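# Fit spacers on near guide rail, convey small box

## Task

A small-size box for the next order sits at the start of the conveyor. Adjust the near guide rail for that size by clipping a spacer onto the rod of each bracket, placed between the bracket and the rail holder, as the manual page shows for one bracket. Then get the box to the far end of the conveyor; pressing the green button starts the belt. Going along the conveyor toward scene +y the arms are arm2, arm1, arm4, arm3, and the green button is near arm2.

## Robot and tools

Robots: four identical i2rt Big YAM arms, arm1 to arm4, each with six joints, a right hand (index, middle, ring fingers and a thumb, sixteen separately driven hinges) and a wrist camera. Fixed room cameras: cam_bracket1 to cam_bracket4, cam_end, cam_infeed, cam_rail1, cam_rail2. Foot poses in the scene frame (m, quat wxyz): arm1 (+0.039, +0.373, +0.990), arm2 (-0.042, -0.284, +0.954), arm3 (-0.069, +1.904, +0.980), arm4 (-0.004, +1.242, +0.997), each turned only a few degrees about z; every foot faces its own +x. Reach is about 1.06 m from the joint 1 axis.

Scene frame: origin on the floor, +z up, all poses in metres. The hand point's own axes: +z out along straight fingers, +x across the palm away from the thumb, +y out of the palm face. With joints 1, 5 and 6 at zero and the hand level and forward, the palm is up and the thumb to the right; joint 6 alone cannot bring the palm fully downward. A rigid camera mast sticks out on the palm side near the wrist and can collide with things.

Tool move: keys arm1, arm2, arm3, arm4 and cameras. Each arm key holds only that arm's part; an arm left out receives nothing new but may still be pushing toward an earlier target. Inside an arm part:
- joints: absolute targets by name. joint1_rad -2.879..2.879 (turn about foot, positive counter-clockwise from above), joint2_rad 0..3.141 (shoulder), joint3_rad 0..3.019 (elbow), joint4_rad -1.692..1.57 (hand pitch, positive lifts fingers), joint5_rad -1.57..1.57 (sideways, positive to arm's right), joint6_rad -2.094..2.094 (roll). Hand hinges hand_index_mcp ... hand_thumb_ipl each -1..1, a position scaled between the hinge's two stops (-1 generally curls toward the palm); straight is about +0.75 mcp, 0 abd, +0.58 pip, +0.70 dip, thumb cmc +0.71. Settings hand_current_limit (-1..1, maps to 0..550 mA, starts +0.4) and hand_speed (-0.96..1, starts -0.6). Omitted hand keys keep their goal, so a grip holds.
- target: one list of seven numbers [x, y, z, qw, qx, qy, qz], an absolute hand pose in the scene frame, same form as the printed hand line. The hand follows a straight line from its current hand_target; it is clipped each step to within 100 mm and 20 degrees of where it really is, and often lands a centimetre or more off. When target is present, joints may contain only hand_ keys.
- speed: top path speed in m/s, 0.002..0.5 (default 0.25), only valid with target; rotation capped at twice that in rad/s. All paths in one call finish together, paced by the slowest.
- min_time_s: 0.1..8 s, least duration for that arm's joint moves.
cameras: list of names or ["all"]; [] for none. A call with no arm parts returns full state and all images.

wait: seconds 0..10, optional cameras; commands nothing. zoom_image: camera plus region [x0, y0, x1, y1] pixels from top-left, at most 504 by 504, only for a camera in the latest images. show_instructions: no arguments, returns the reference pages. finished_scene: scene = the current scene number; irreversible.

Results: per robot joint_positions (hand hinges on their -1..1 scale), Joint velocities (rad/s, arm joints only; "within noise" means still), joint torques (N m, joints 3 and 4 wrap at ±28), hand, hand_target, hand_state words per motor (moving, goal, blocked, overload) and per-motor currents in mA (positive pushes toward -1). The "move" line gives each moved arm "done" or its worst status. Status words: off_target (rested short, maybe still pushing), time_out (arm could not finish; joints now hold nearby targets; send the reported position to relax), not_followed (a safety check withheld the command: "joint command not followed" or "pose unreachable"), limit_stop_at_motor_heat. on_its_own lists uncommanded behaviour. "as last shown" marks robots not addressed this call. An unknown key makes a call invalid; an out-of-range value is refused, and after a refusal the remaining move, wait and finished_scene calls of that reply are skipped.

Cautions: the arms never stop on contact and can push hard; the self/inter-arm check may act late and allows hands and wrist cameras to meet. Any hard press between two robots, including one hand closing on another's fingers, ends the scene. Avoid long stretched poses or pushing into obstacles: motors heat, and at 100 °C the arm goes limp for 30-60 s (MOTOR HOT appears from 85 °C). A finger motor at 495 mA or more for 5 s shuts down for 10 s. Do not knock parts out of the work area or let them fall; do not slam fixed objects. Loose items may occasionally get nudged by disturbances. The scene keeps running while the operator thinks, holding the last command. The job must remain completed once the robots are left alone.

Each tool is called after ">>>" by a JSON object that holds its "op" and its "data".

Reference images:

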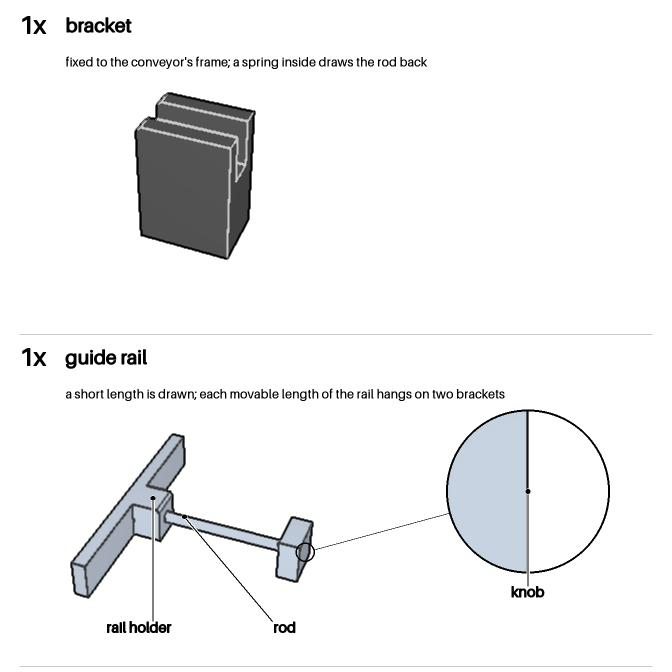

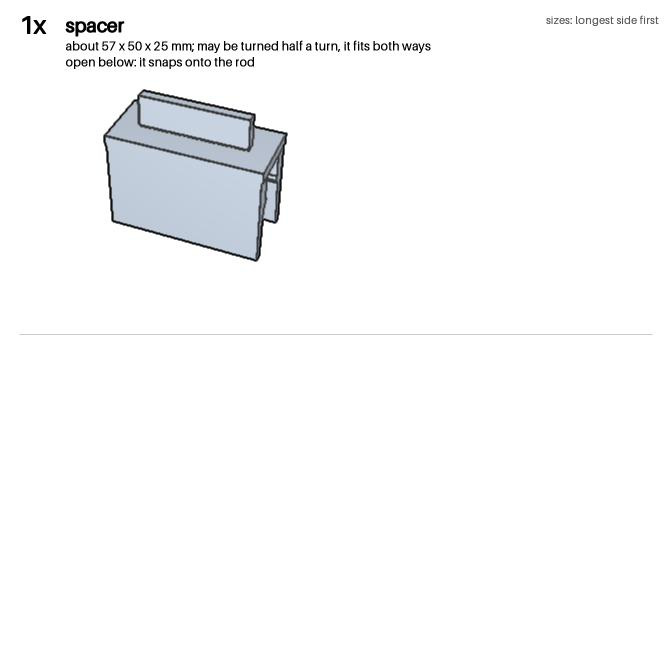

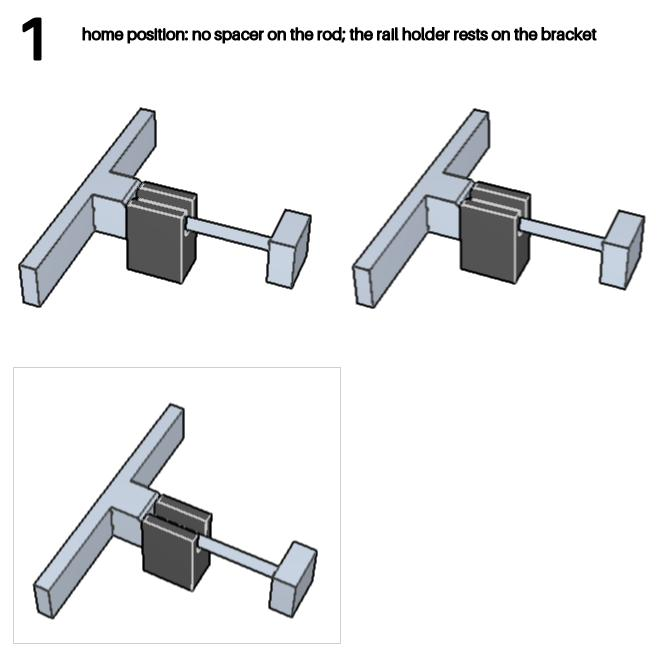

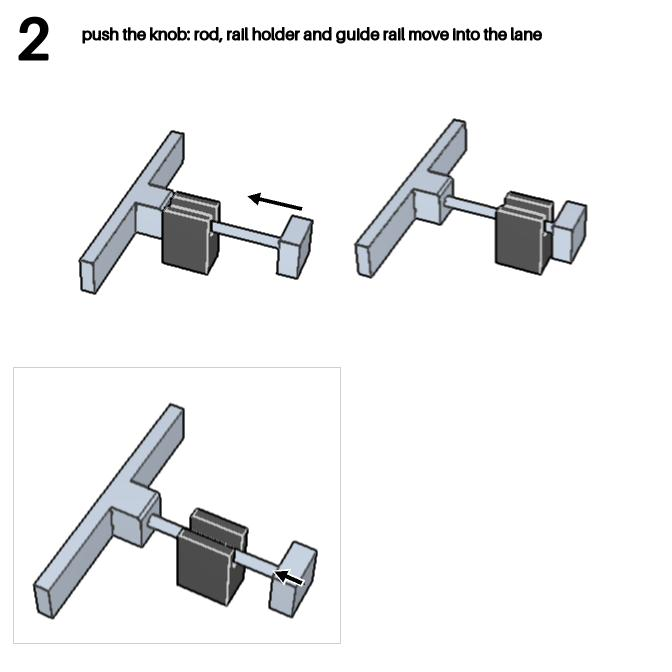

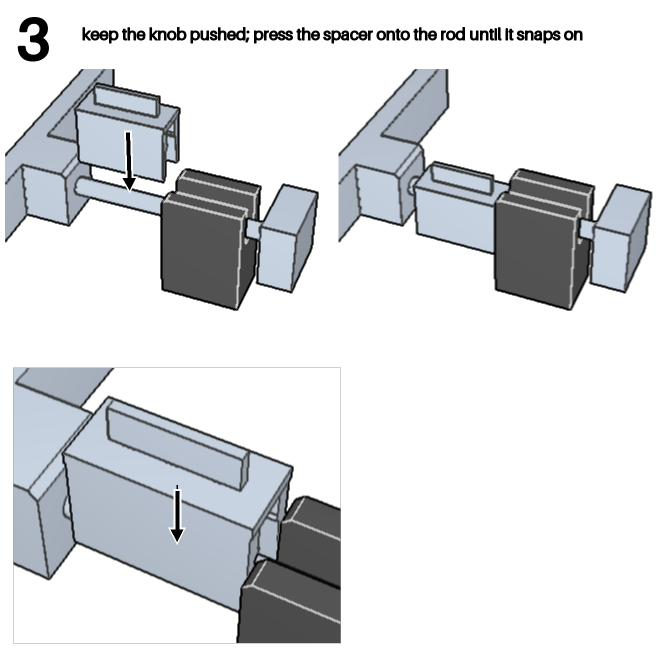

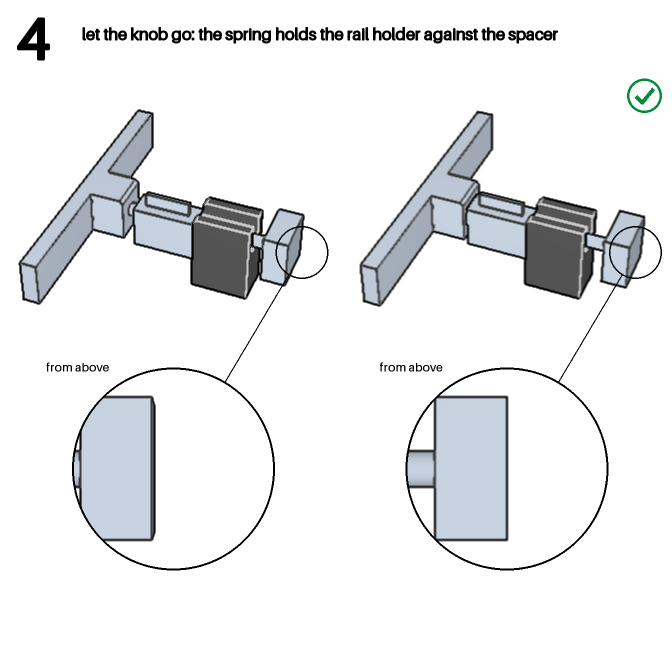

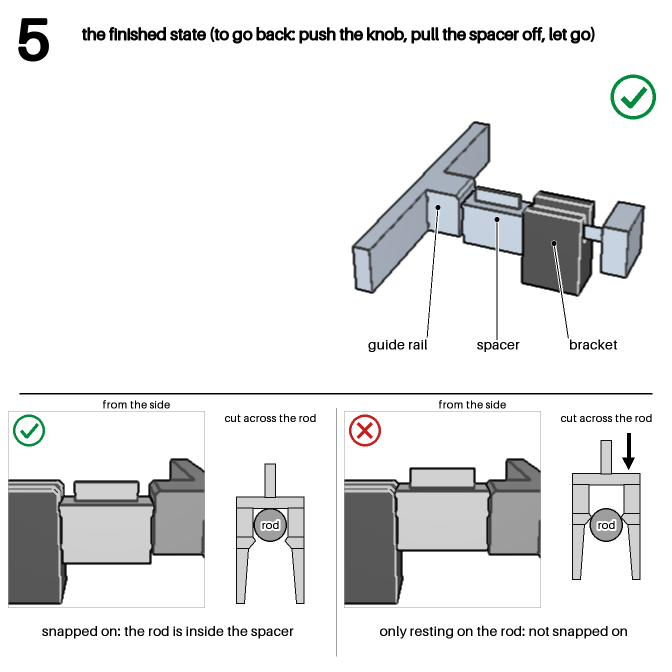

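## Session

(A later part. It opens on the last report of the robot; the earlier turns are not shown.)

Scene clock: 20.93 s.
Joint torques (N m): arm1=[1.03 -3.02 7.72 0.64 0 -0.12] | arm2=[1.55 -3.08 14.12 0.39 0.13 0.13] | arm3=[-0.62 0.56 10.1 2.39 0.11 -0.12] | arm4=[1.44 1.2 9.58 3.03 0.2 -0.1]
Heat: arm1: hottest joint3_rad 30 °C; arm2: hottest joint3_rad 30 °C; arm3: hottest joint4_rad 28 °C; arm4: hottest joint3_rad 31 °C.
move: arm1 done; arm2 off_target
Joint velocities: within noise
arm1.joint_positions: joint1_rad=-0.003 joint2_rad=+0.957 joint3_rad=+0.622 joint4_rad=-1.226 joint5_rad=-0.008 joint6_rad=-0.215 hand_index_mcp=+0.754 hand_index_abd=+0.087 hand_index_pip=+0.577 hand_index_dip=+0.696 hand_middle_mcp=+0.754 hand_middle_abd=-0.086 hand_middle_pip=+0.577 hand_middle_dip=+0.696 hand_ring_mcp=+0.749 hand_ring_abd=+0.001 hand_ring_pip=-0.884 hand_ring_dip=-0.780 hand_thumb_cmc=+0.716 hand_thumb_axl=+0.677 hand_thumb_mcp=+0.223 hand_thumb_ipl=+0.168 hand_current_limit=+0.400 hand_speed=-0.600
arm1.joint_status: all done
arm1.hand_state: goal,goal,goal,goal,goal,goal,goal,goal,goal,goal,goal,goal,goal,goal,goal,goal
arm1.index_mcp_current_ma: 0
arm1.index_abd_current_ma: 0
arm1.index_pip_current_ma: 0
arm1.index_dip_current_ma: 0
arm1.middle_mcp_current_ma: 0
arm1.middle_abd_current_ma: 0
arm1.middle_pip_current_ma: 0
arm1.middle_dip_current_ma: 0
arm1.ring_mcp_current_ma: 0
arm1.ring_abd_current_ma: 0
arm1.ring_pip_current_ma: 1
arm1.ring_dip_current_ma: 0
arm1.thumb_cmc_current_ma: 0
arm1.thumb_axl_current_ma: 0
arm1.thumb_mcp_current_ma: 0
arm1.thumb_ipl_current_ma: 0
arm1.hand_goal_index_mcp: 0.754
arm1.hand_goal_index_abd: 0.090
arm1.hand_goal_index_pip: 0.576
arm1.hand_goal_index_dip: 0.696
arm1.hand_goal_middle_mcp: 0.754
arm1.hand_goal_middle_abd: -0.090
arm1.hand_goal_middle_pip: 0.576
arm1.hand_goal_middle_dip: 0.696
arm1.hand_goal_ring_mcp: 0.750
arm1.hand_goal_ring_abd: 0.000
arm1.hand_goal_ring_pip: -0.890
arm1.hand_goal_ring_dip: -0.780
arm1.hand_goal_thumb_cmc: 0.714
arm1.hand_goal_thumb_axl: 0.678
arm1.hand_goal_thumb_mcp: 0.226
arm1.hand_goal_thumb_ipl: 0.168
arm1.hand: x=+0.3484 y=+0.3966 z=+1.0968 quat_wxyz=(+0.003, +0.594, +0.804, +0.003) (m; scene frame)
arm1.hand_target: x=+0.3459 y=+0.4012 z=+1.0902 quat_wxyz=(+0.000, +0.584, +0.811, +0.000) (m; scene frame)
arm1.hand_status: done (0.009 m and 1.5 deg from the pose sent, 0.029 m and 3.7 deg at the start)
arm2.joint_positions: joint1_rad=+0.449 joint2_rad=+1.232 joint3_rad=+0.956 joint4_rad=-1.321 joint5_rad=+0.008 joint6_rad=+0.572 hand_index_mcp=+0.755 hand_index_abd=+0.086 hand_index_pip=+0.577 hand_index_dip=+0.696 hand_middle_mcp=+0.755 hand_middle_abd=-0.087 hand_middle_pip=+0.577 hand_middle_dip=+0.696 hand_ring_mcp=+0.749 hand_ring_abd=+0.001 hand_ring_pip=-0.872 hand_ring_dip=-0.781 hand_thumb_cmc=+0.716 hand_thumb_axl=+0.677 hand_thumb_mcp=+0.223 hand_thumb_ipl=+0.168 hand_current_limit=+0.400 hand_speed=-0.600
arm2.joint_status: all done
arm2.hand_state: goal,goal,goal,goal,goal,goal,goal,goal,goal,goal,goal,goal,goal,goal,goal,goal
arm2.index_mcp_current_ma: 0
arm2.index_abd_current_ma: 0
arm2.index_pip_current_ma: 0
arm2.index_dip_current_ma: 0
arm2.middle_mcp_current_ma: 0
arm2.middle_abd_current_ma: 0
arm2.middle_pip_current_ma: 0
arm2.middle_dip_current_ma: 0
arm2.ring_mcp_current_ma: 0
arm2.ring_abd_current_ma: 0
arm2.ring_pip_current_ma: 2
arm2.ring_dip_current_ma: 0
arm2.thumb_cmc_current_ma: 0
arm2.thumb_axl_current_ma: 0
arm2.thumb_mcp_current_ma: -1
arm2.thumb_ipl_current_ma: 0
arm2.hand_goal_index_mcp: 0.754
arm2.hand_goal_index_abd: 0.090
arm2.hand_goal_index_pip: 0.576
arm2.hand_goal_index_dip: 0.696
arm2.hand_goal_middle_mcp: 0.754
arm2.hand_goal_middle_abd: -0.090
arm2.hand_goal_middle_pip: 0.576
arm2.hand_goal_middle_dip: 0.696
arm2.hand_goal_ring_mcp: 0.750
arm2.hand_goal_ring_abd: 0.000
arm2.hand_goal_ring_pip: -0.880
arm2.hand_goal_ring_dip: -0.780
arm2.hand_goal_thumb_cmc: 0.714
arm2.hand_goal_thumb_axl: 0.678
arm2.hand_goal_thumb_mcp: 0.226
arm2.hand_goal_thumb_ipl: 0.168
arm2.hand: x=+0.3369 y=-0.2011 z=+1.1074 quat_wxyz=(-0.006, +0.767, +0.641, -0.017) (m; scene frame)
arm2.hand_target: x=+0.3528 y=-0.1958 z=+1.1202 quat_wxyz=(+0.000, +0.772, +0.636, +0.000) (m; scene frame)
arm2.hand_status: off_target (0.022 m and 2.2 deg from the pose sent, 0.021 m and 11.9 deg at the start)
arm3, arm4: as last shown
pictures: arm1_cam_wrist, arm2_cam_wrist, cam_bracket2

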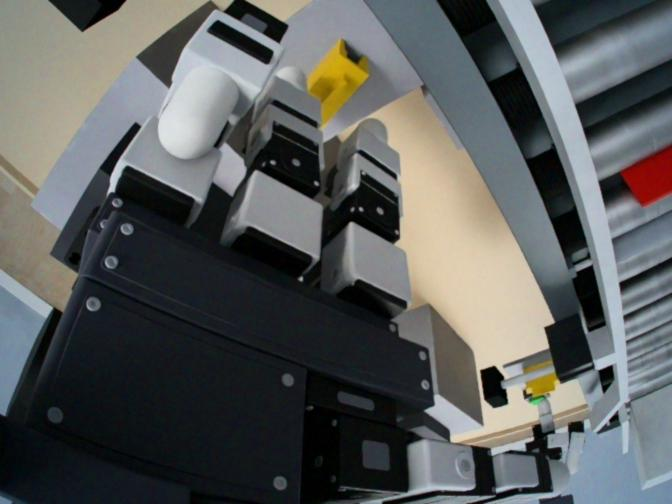

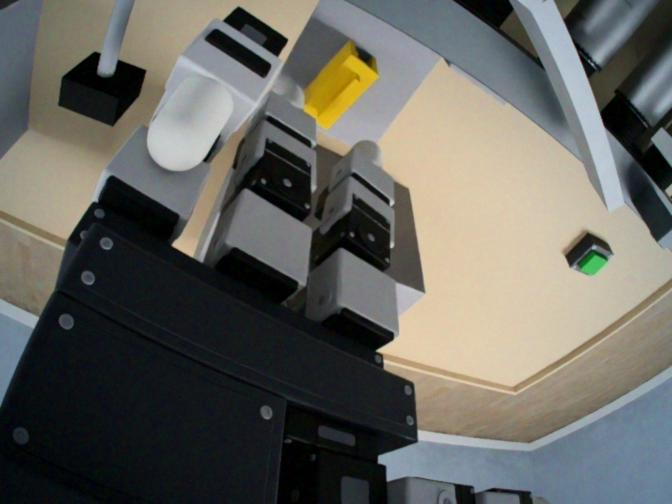

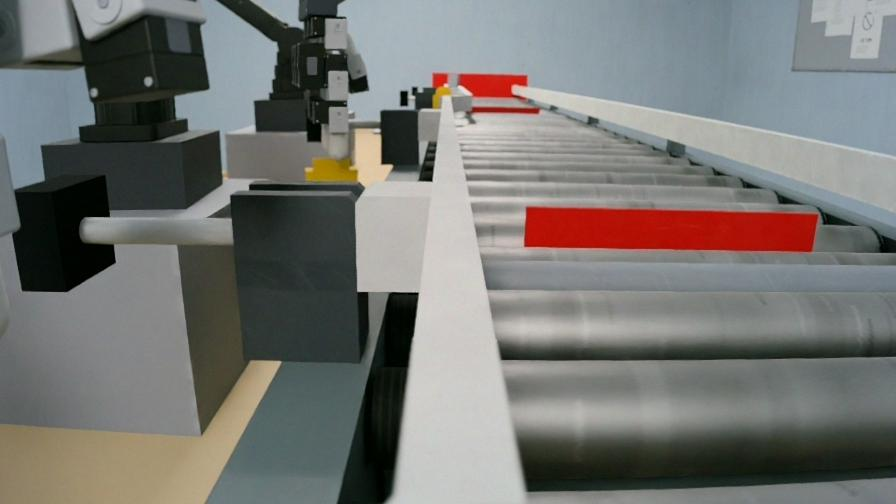

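>>> {"op": "move", "data": {"arm1": {"target": [0.3445, 0.4045, 1.062, 0, 0.5905, 0.8070, 0], "speed": 0.1, "joints": {"hand_index_abd": 0.11, "hand_middle_abd": -0.11}}, "arm2": {"target": [0.361, -0.198, 1.095, 0, 0.7771, 0.6293, 0], "speed": 0.1, "joints": {"hand_index_abd": 0.11, "hand_middle_abd": -0.11}}, "cameras": ["arm1_cam_wrist", "arm2_cam_wrist", "cam_bracket2"]}}

>>> {"op": "zoom_image", "data": {"camera": "arm1_cam_wrist", "region": [200, 0, 440, 180]}}

>>> {"op": "zoom_image", "data": {"camera": "arm2_cam_wrist", "region": [200, 0, 440, 180]}}

>>> {"op": "zoom_image", "data": {"camera": "cam_bracket2", "region": [180, 60, 480, 300]}}

Scene clock: 23.00 s.
Joint torques (N m): arm1=[0.5 -3.43 7.49 0.57 0 0.1] | arm2=[-0.03 -3.02 11.26 0.69 0.16 0.07] | arm3=[-0.62 0.56 10.1 2.39 0.1 -0.12] | arm4=[1.61 1.08 9.59 3.03 0.19 -0.1]
Heat: arm1: hottest joint3_rad 30 °C; arm2: hottest joint3_rad 30 °C; arm3: hottest joint4_rad 28 °C; arm4: hottest joint3_rad 31 °C.
move: arm1 done; arm2 done
Joint velocities: within noise
arm1.joint_positions: joint1_rad=+0.019 joint2_rad=+0.997 joint3_rad=+0.562 joint4_rad=-1.129 joint5_rad=-0.008 joint6_rad=-0.200 hand_index_mcp=+0.754 hand_index_abd=+0.107 hand_index_pip=+0.577 hand_index_dip=+0.696 hand_middle_mcp=+0.754 hand_middle_abd=-0.106 hand_middle_pip=+0.577 hand_middle_dip=+0.696 hand_ring_mcp=+0.749 hand_ring_abd=+0.001 hand_ring_pip=-0.884 hand_ring_dip=-0.780 hand_thumb_cmc=+0.716 hand_thumb_axl=+0.677 hand_thumb_mcp=+0.223 hand_thumb_ipl=+0.168 hand_current_limit=+0.400 hand_speed=-0.600
arm1.joint_status: all done
arm1.hand_state: goal,goal,goal,goal,goal,goal,goal,goal,goal,goal,goal,goal,goal,goal,goal,goal
arm1.index_mcp_current_ma: 0
arm1.index_abd_current_ma: 0
arm1.index_pip_current_ma: 0
arm1.index_dip_current_ma: 0
arm1.middle_mcp_current_ma: 0
arm1.middle_abd_current_ma: 0
arm1.middle_pip_current_ma: 0
arm1.middle_dip_current_ma: 0
arm1.ring_mcp_current_ma: 0
arm1.ring_abd_current_ma: 0
arm1.ring_pip_current_ma: 1
arm1.ring_dip_current_ma: 0
arm1.thumb_cmc_current_ma: 0
arm1.thumb_axl_current_ma: 0
arm1.thumb_mcp_current_ma: 0
arm1.thumb_ipl_current_ma: 0
arm1.hand_goal_index_mcp: 0.754
arm1.hand_goal_index_abd: 0.110
arm1.hand_goal_index_pip: 0.576
arm1.hand_goal_index_dip: 0.696
arm1.hand_goal_middle_mcp: 0.754
arm1.hand_goal_middle_abd: -0.110
arm1.hand_goal_middle_pip: 0.576
arm1.hand_goal_middle_dip: 0.696
arm1.hand_goal_ring_mcp: 0.750
arm1.hand_goal_ring_abd: 0.000
arm1.hand_goal_ring_pip: -0.890
arm1.hand_goal_ring_dip: -0.780
arm1.hand_goal_thumb_cmc: 0.714
arm1.hand_goal_thumb_axl: 0.678
arm1.hand_goal_thumb_mcp: 0.226
arm1.hand_goal_thumb_ipl: 0.168
arm1.hand: x=+0.3468 y=+0.4020 z=+1.0675 quat_wxyz=(+0.002, +0.591, +0.807, +0.002) (m; scene frame)
arm1.hand_target: x=+0.3444 y=+0.4044 z=+1.0621 quat_wxyz=(+0.000, +0.591, +0.807, +0.000) (m; scene frame)
arm1.hand_status: done (0.006 m and 0.3 deg from the pose sent, 0.036 m and 0.7 deg at the start)
arm2.joint_positions: joint1_rad=+0.445 joint2_rad=+1.276 joint3_rad=+0.956 joint4_rad=-1.248 joint5_rad=+0.008 joint6_rad=+0.577 hand_index_mcp=+0.755 hand_index_abd=+0.105 hand_index_pip=+0.577 hand_index_dip=+0.696 hand_middle_mcp=+0.755 hand_middle_abd=-0.106 hand_middle_pip=+0.577 hand_middle_dip=+0.696 hand_ring_mcp=+0.749 hand_ring_abd=+0.001 hand_ring_pip=-0.873 hand_ring_dip=-0.781 hand_thumb_cmc=+0.716 hand_thumb_axl=+0.677 hand_thumb_mcp=+0.223 hand_thumb_ipl=+0.168 hand_current_limit=+0.400 hand_speed=-0.600
arm2.joint_status: all done
arm2.hand_state: goal,goal,goal,goal,goal,goal,goal,goal,goal,goal,goal,goal,goal,goal,goal,goal
arm2.index_mcp_current_ma: 0
arm2.index_abd_current_ma: -1
arm2.index_pip_current_ma: 0
arm2.index_dip_current_ma: 0
arm2.middle_mcp_current_ma: 0
arm2.middle_abd_current_ma: 1
arm2.middle_pip_current_ma: 0
arm2.middle_dip_current_ma: 0
arm2.ring_mcp_current_ma: 0
arm2.ring_abd_current_ma: 0
arm2.ring_pip_current_ma: 2
arm2.ring_dip_current_ma: 0
arm2.thumb_cmc_current_ma: 0
arm2.thumb_axl_current_ma: 0
arm2.thumb_mcp_current_ma: -1
arm2.thumb_ipl_current_ma: 0
arm2.hand_goal_index_mcp: 0.754
arm2.hand_goal_index_abd: 0.110
arm2.hand_goal_index_pip: 0.576
arm2.hand_goal_index_dip: 0.696
arm2.hand_goal_middle_mcp: 0.754
arm2.hand_goal_middle_abd: -0.110
arm2.hand_goal_middle_pip: 0.576
arm2.hand_goal_middle_dip: 0.696
arm2.hand_goal_ring_mcp: 0.750
arm2.hand_goal_ring_abd: 0.000
arm2.hand_goal_ring_pip: -0.880
arm2.hand_goal_ring_dip: -0.780
arm2.hand_goal_thumb_cmc: 0.714
arm2.hand_goal_thumb_axl: 0.678
arm2.hand_goal_thumb_mcp: 0.226
arm2.hand_goal_thumb_ipl: 0.168
arm2.hand: x=+0.3545 y=-0.1958 z=+1.0952 quat_wxyz=(-0.002, +0.770, +0.638, -0.003) (m; scene frame)
arm2.hand_target: x=+0.3608 y=-0.1981 z=+1.0950 quat_wxyz=(+0.000, +0.777, +0.629, +0.000) (m; scene frame)
arm2.hand_status: done (0.007 m and 1.3 deg from the pose sent, 0.027 m and 2.7 deg at the start)
arm3, arm4: as last shown
pictures: arm1_cam_wrist, arm2_cam_wrist, cam_bracket2

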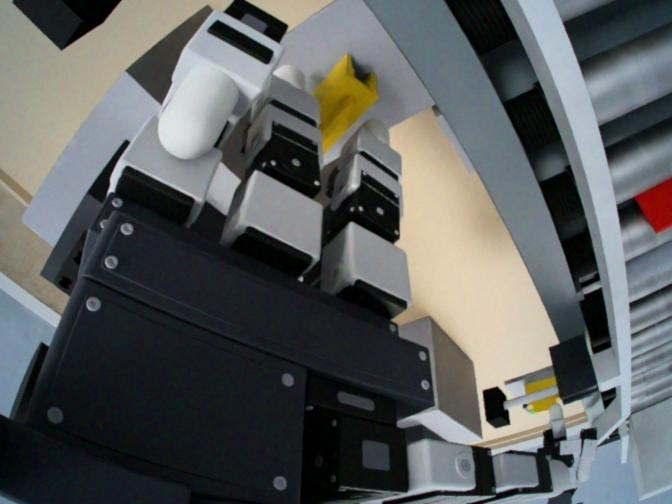

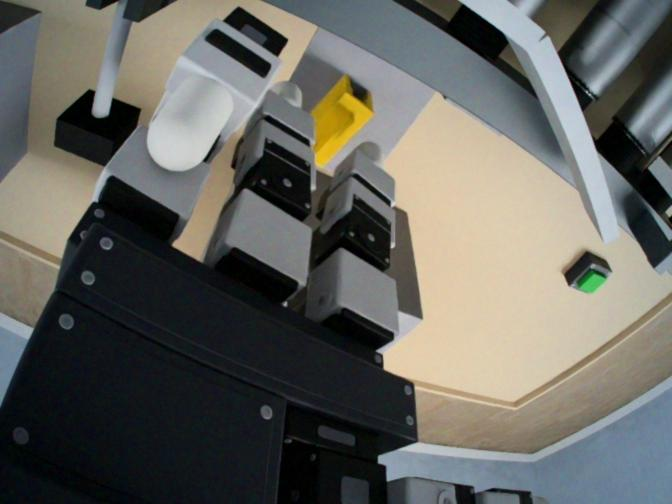

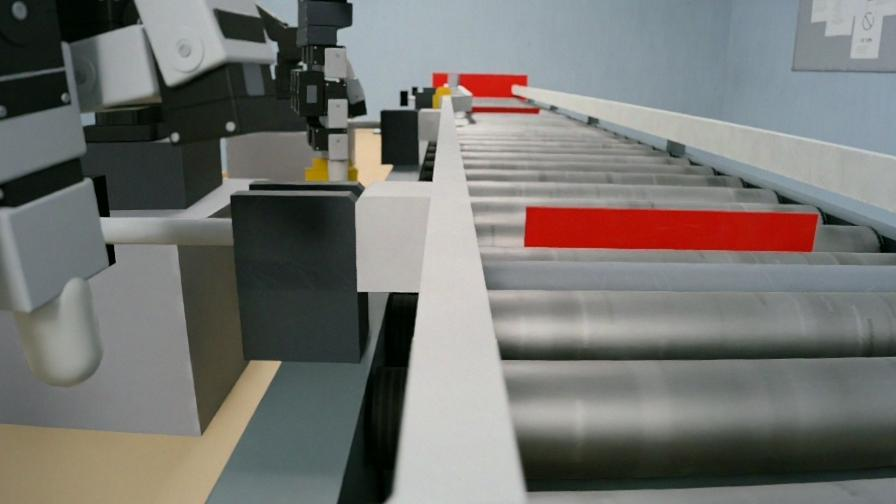

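Scaled by 2.100 from the camera's 672x504 image, which has a finer 960x720 frame.

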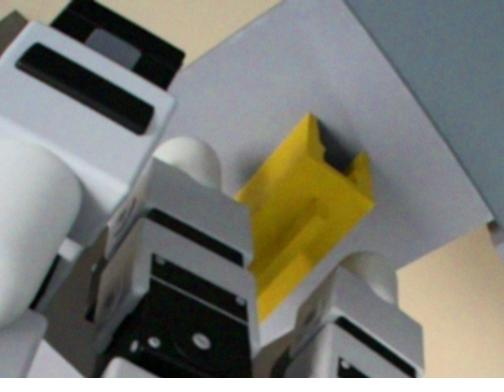

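Scaled by 2.100 from the camera's 672x504 image, which has a finer 960x720 frame.

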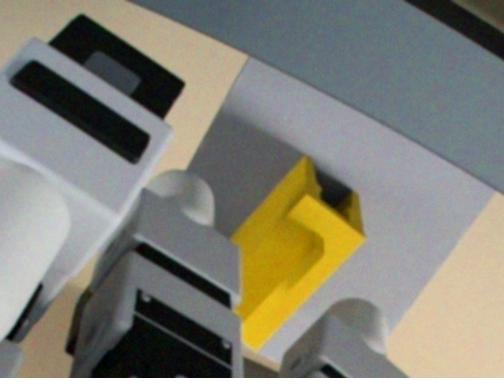

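Scaled by 1.680 from the camera's 896x504 image, which has a finer 1280x720 frame.

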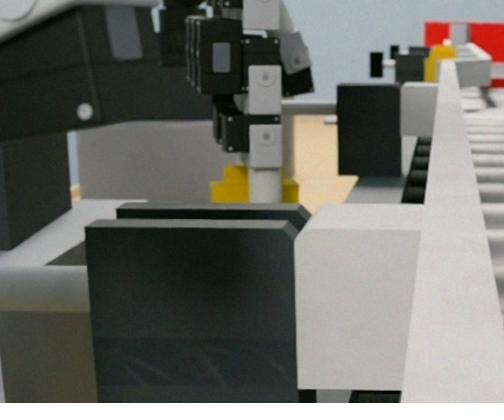

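>>> {"op": "move", "data": {"arm1": {"target": [0.3425, 0.4045, 1.055, 0, 0.5895, 0.8078, 0], "speed": 0.08}, "arm2": {"target": [0.359, -0.2, 1.06, 0, 0.7800, 0.6257, 0], "speed": 0.08}, "cameras": ["arm1_cam_wrist", "arm2_cam_wrist", "cam_bracket2", "cam_rail1"]}}

>>> {"op": "zoom_image", "data": {"camera": "arm2_cam_wrist", "region": [200, 0, 440, 180]}}

Scene clock: 24.50 s.
Joint torques (N m): arm1=[1.14 -2.9 7.25 0.61 0 0.08] | arm2=[1.32 -3.08 9.63 0.47 0.02 0.07] | arm3=[-0.62 0.5 10.1 2.39 0.1 -0.12] | arm4=[1.55 1.14 9.57 3.03 0.19 -0.09]
Heat: arm1: hottest joint3_rad 30 °C; arm2: hottest joint3_rad 30 °C; arm3: hottest joint4_rad 28 °C; arm4: hottest joint3_rad 31 °C.
move: arm1 done; arm2 done
Joint velocities: within noise
arm1.joint_positions: joint1_rad=+0.019 joint2_rad=+1.000 joint3_rad=+0.546 joint4_rad=-1.107 joint5_rad=-0.008 joint6_rad=-0.200 hand_index_mcp=+0.754 hand_index_abd=+0.107 hand_index_pip=+0.577 hand_index_dip=+0.696 hand_middle_mcp=+0.754 hand_middle_abd=-0.106 hand_middle_pip=+0.577 hand_middle_dip=+0.696 hand_ring_mcp=+0.749 hand_ring_abd=+0.001 hand_ring_pip=-0.884 hand_ring_dip=-0.780 hand_thumb_cmc=+0.716 hand_thumb_axl=+0.677 hand_thumb_mcp=+0.223 hand_thumb_ipl=+0.168 hand_current_limit=+0.400 hand_speed=-0.600
arm1.joint_status: not commanded
arm1.hand_state: goal,goal,goal,goal,goal,goal,goal,goal,goal,goal,goal,goal,goal,goal,goal,goal
arm1.index_mcp_current_ma: 0
arm1.index_abd_current_ma: 0
arm1.index_pip_current_ma: 0
arm1.index_dip_current_ma: 0
arm1.middle_mcp_current_ma: 0
arm1.middle_abd_current_ma: 0
arm1.middle_pip_current_ma: 0
arm1.middle_dip_current_ma: 0
arm1.ring_mcp_current_ma: 0
arm1.ring_abd_current_ma: 0
arm1.ring_pip_current_ma: 1
arm1.ring_dip_current_ma: 0
arm1.thumb_cmc_current_ma: 0
arm1.thumb_axl_current_ma: 0
arm1.thumb_mcp_current_ma: 0
arm1.thumb_ipl_current_ma: 0
arm1.hand_goal_index_mcp: 0.754
arm1.hand_goal_index_abd: 0.110
arm1.hand_goal_index_pip: 0.576
arm1.hand_goal_index_dip: 0.696
arm1.hand_goal_middle_mcp: 0.754
arm1.hand_goal_middle_abd: -0.110
arm1.hand_goal_middle_pip: 0.576
arm1.hand_goal_middle_dip: 0.696
arm1.hand_goal_ring_mcp: 0.750
arm1.hand_goal_ring_abd: 0.000
arm1.hand_goal_ring_pip: -0.890
arm1.hand_goal_ring_dip: -0.780
arm1.hand_goal_thumb_cmc: 0.714
arm1.hand_goal_thumb_axl: 0.678
arm1.hand_goal_thumb_mcp: 0.226
arm1.hand_goal_thumb_ipl: 0.168
arm1.hand: x=+0.3456 y=+0.4018 z=+1.0617 quat_wxyz=(+0.003, +0.591, +0.807, +0.004) (m; scene frame)
arm1.hand_target: x=+0.3423 y=+0.4044 z=+1.0551 quat_wxyz=(+0.000, +0.589, +0.808, +0.000) (m; scene frame)
arm1.hand_status: done (0.008 m and 0.6 deg from the pose sent, 0.013 m and 0.4 deg at the start)
arm2.joint_positions: joint1_rad=+0.441 joint2_rad=+1.305 joint3_rad=+0.902 joint4_rad=-1.148 joint5_rad=+0.011 joint6_rad=+0.584 hand_index_mcp=+0.754 hand_index_abd=+0.116 hand_index_pip=+0.577 hand_index_dip=+0.696 hand_middle_mcp=+0.755 hand_middle_abd=-0.106 hand_middle_pip=+0.577 hand_middle_dip=+0.696 hand_ring_mcp=+0.749 hand_ring_abd=+0.001 hand_ring_pip=-0.873 hand_ring_dip=-0.781 hand_thumb_cmc=+0.716 hand_thumb_axl=+0.677 hand_thumb_mcp=+0.222 hand_thumb_ipl=+0.168 hand_current_limit=+0.400 hand_speed=-0.600
arm2.joint_status: not commanded
arm2.hand_state: goal,goal,goal,goal,goal,goal,goal,goal,goal,goal,goal,goal,goal,goal,goal,goal
arm2.index_mcp_current_ma: 0
arm2.index_abd_current_ma: 1
arm2.index_pip_current_ma: 0
arm2.index_dip_current_ma: 0
arm2.middle_mcp_current_ma: 0
arm2.middle_abd_current_ma: 0
arm2.middle_pip_current_ma: 0
arm2.middle_dip_current_ma: 0
arm2.ring_mcp_current_ma: 0
arm2.ring_abd_current_ma: 0
arm2.ring_pip_current_ma: 2
arm2.ring_dip_current_ma: 0
arm2.thumb_cmc_current_ma: 0
arm2.thumb_axl_current_ma: 0
arm2.thumb_mcp_current_ma: -1
arm2.thumb_ipl_current_ma: 0
arm2.hand_goal_index_mcp: 0.754
arm2.hand_goal_index_abd: 0.110
arm2.hand_goal_index_pip: 0.576
arm2.hand_goal_index_dip: 0.696
arm2.hand_goal_middle_mcp: 0.754
arm2.hand_goal_middle_abd: -0.110
arm2.hand_goal_middle_pip: 0.576
arm2.hand_goal_middle_dip: 0.696
arm2.hand_goal_ring_mcp: 0.750
arm2.hand_goal_ring_abd: 0.000
arm2.hand_goal_ring_pip: -0.880
arm2.hand_goal_ring_dip: -0.780
arm2.hand_goal_thumb_cmc: 0.714
arm2.hand_goal_thumb_axl: 0.678
arm2.hand_goal_thumb_mcp: 0.226
arm2.hand_goal_thumb_ipl: 0.168
arm2.hand: x=+0.3584 y=-0.1971 z=+1.0680 quat_wxyz=(+0.003, +0.774, +0.633, +0.005) (m; scene frame)
arm2.hand_target: x=+0.3588 y=-0.2000 z=+1.0601 quat_wxyz=(+0.000, +0.780, +0.626, +0.000) (m; scene frame)
arm2.hand_status: done (0.009 m and 1.2 deg from the pose sent, 0.036 m and 1.8 deg at the start)
arm3, arm4: as last shown
pictures: arm1_cam_wrist, arm2_cam_wrist, cam_bracket2, cam_rail1

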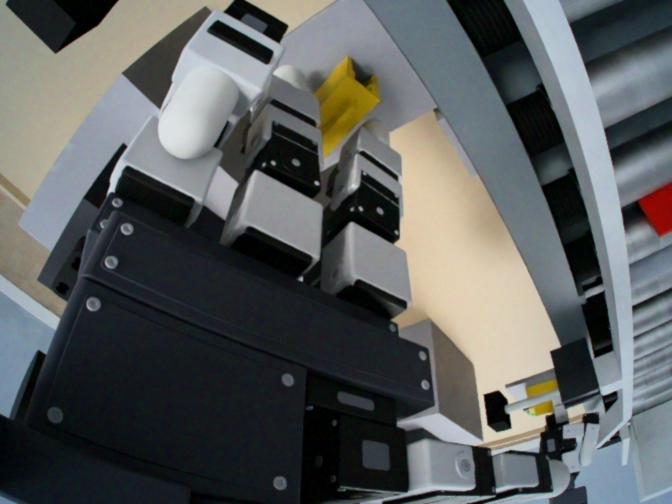

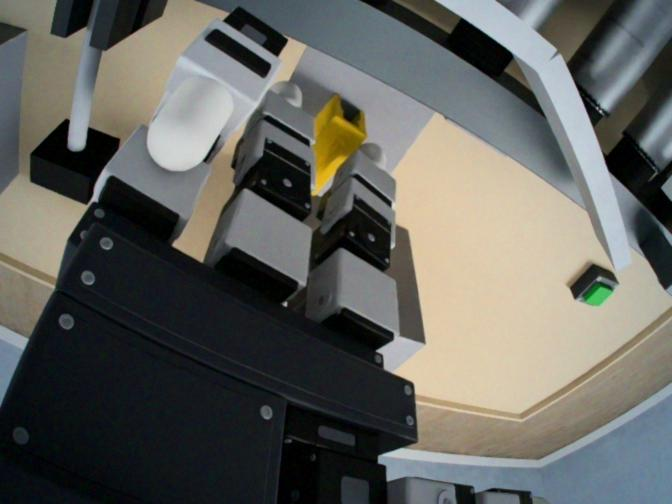

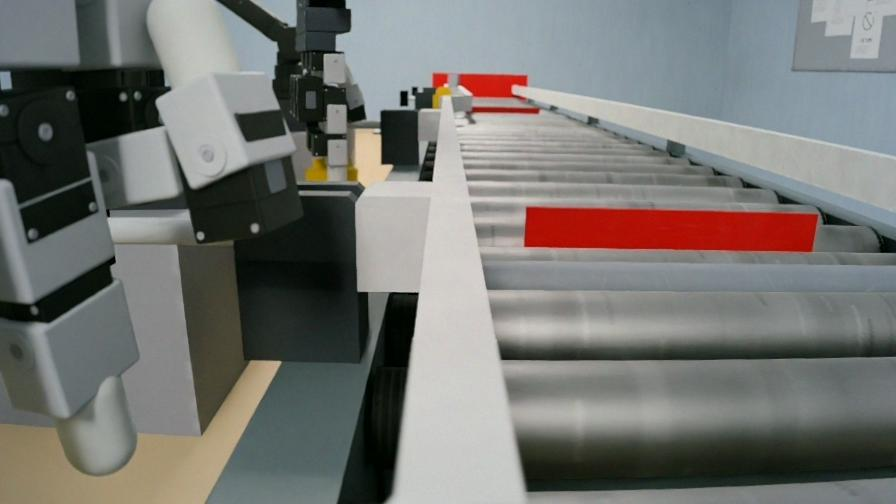

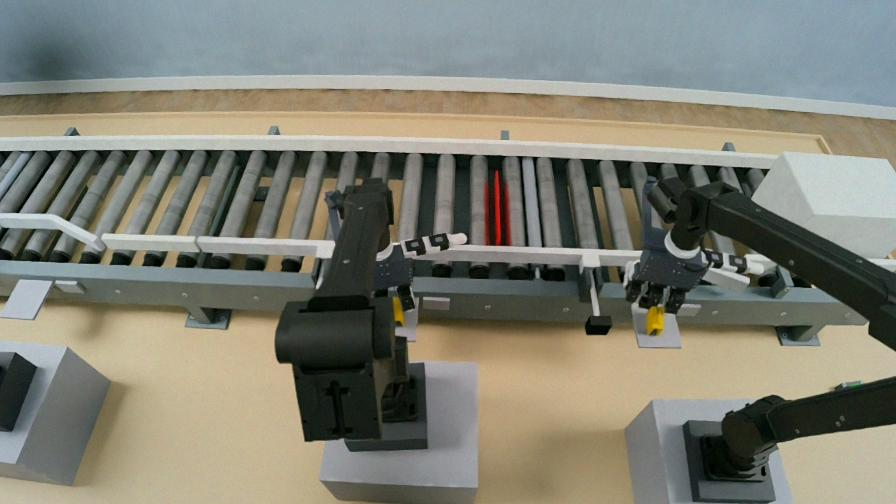

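Scaled by 2.100 from the camera's 672x504 image, which has a finer 960x720 frame.

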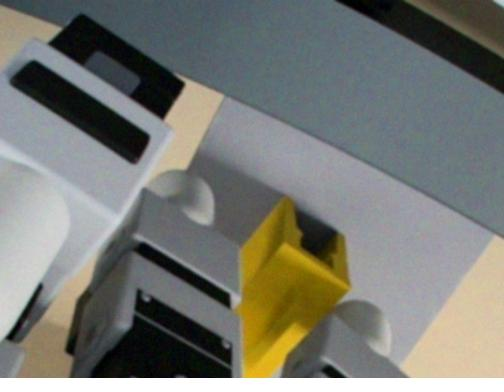

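>>> {"op": "zoom_image", "data": {"camera": "arm2_cam_wrist", "region": [290, 70, 410, 190]}}

>>> {"op": "zoom_image", "data": {"camera": "arm1_cam_wrist", "region": [290, 40, 410, 160]}}

>>> {"op": "zoom_image", "data": {"camera": "cam_rail1", "region": [600, 230, 760, 390]}}

Scaled by 4.200 from the camera's 672x504 image, which has a finer 960x720 frame.

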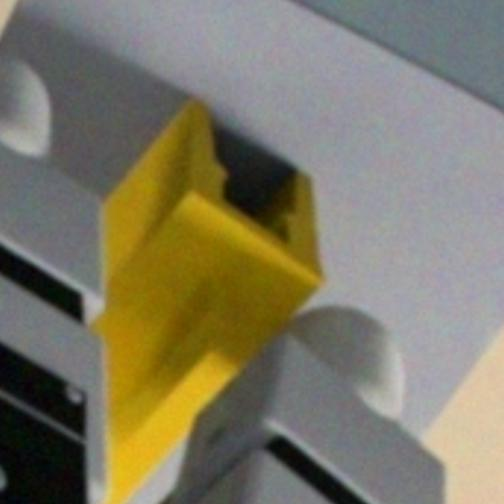

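Scaled by 4.200 from the camera's 672x504 image, which has a finer 960x720 frame.

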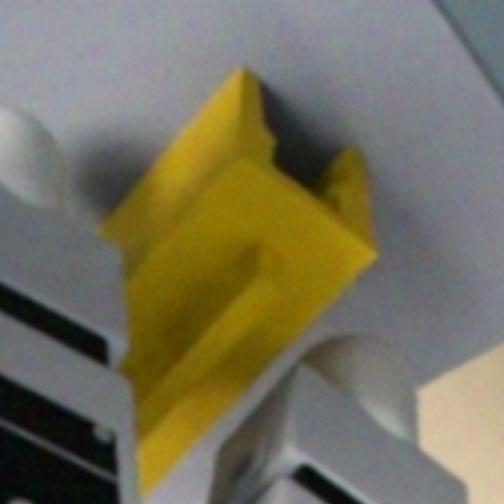

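Scaled by 3.150 from the camera's 896x504 image, which has a finer 1280x720 frame.

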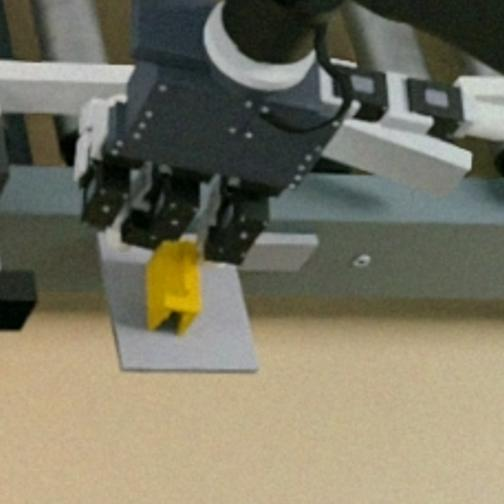

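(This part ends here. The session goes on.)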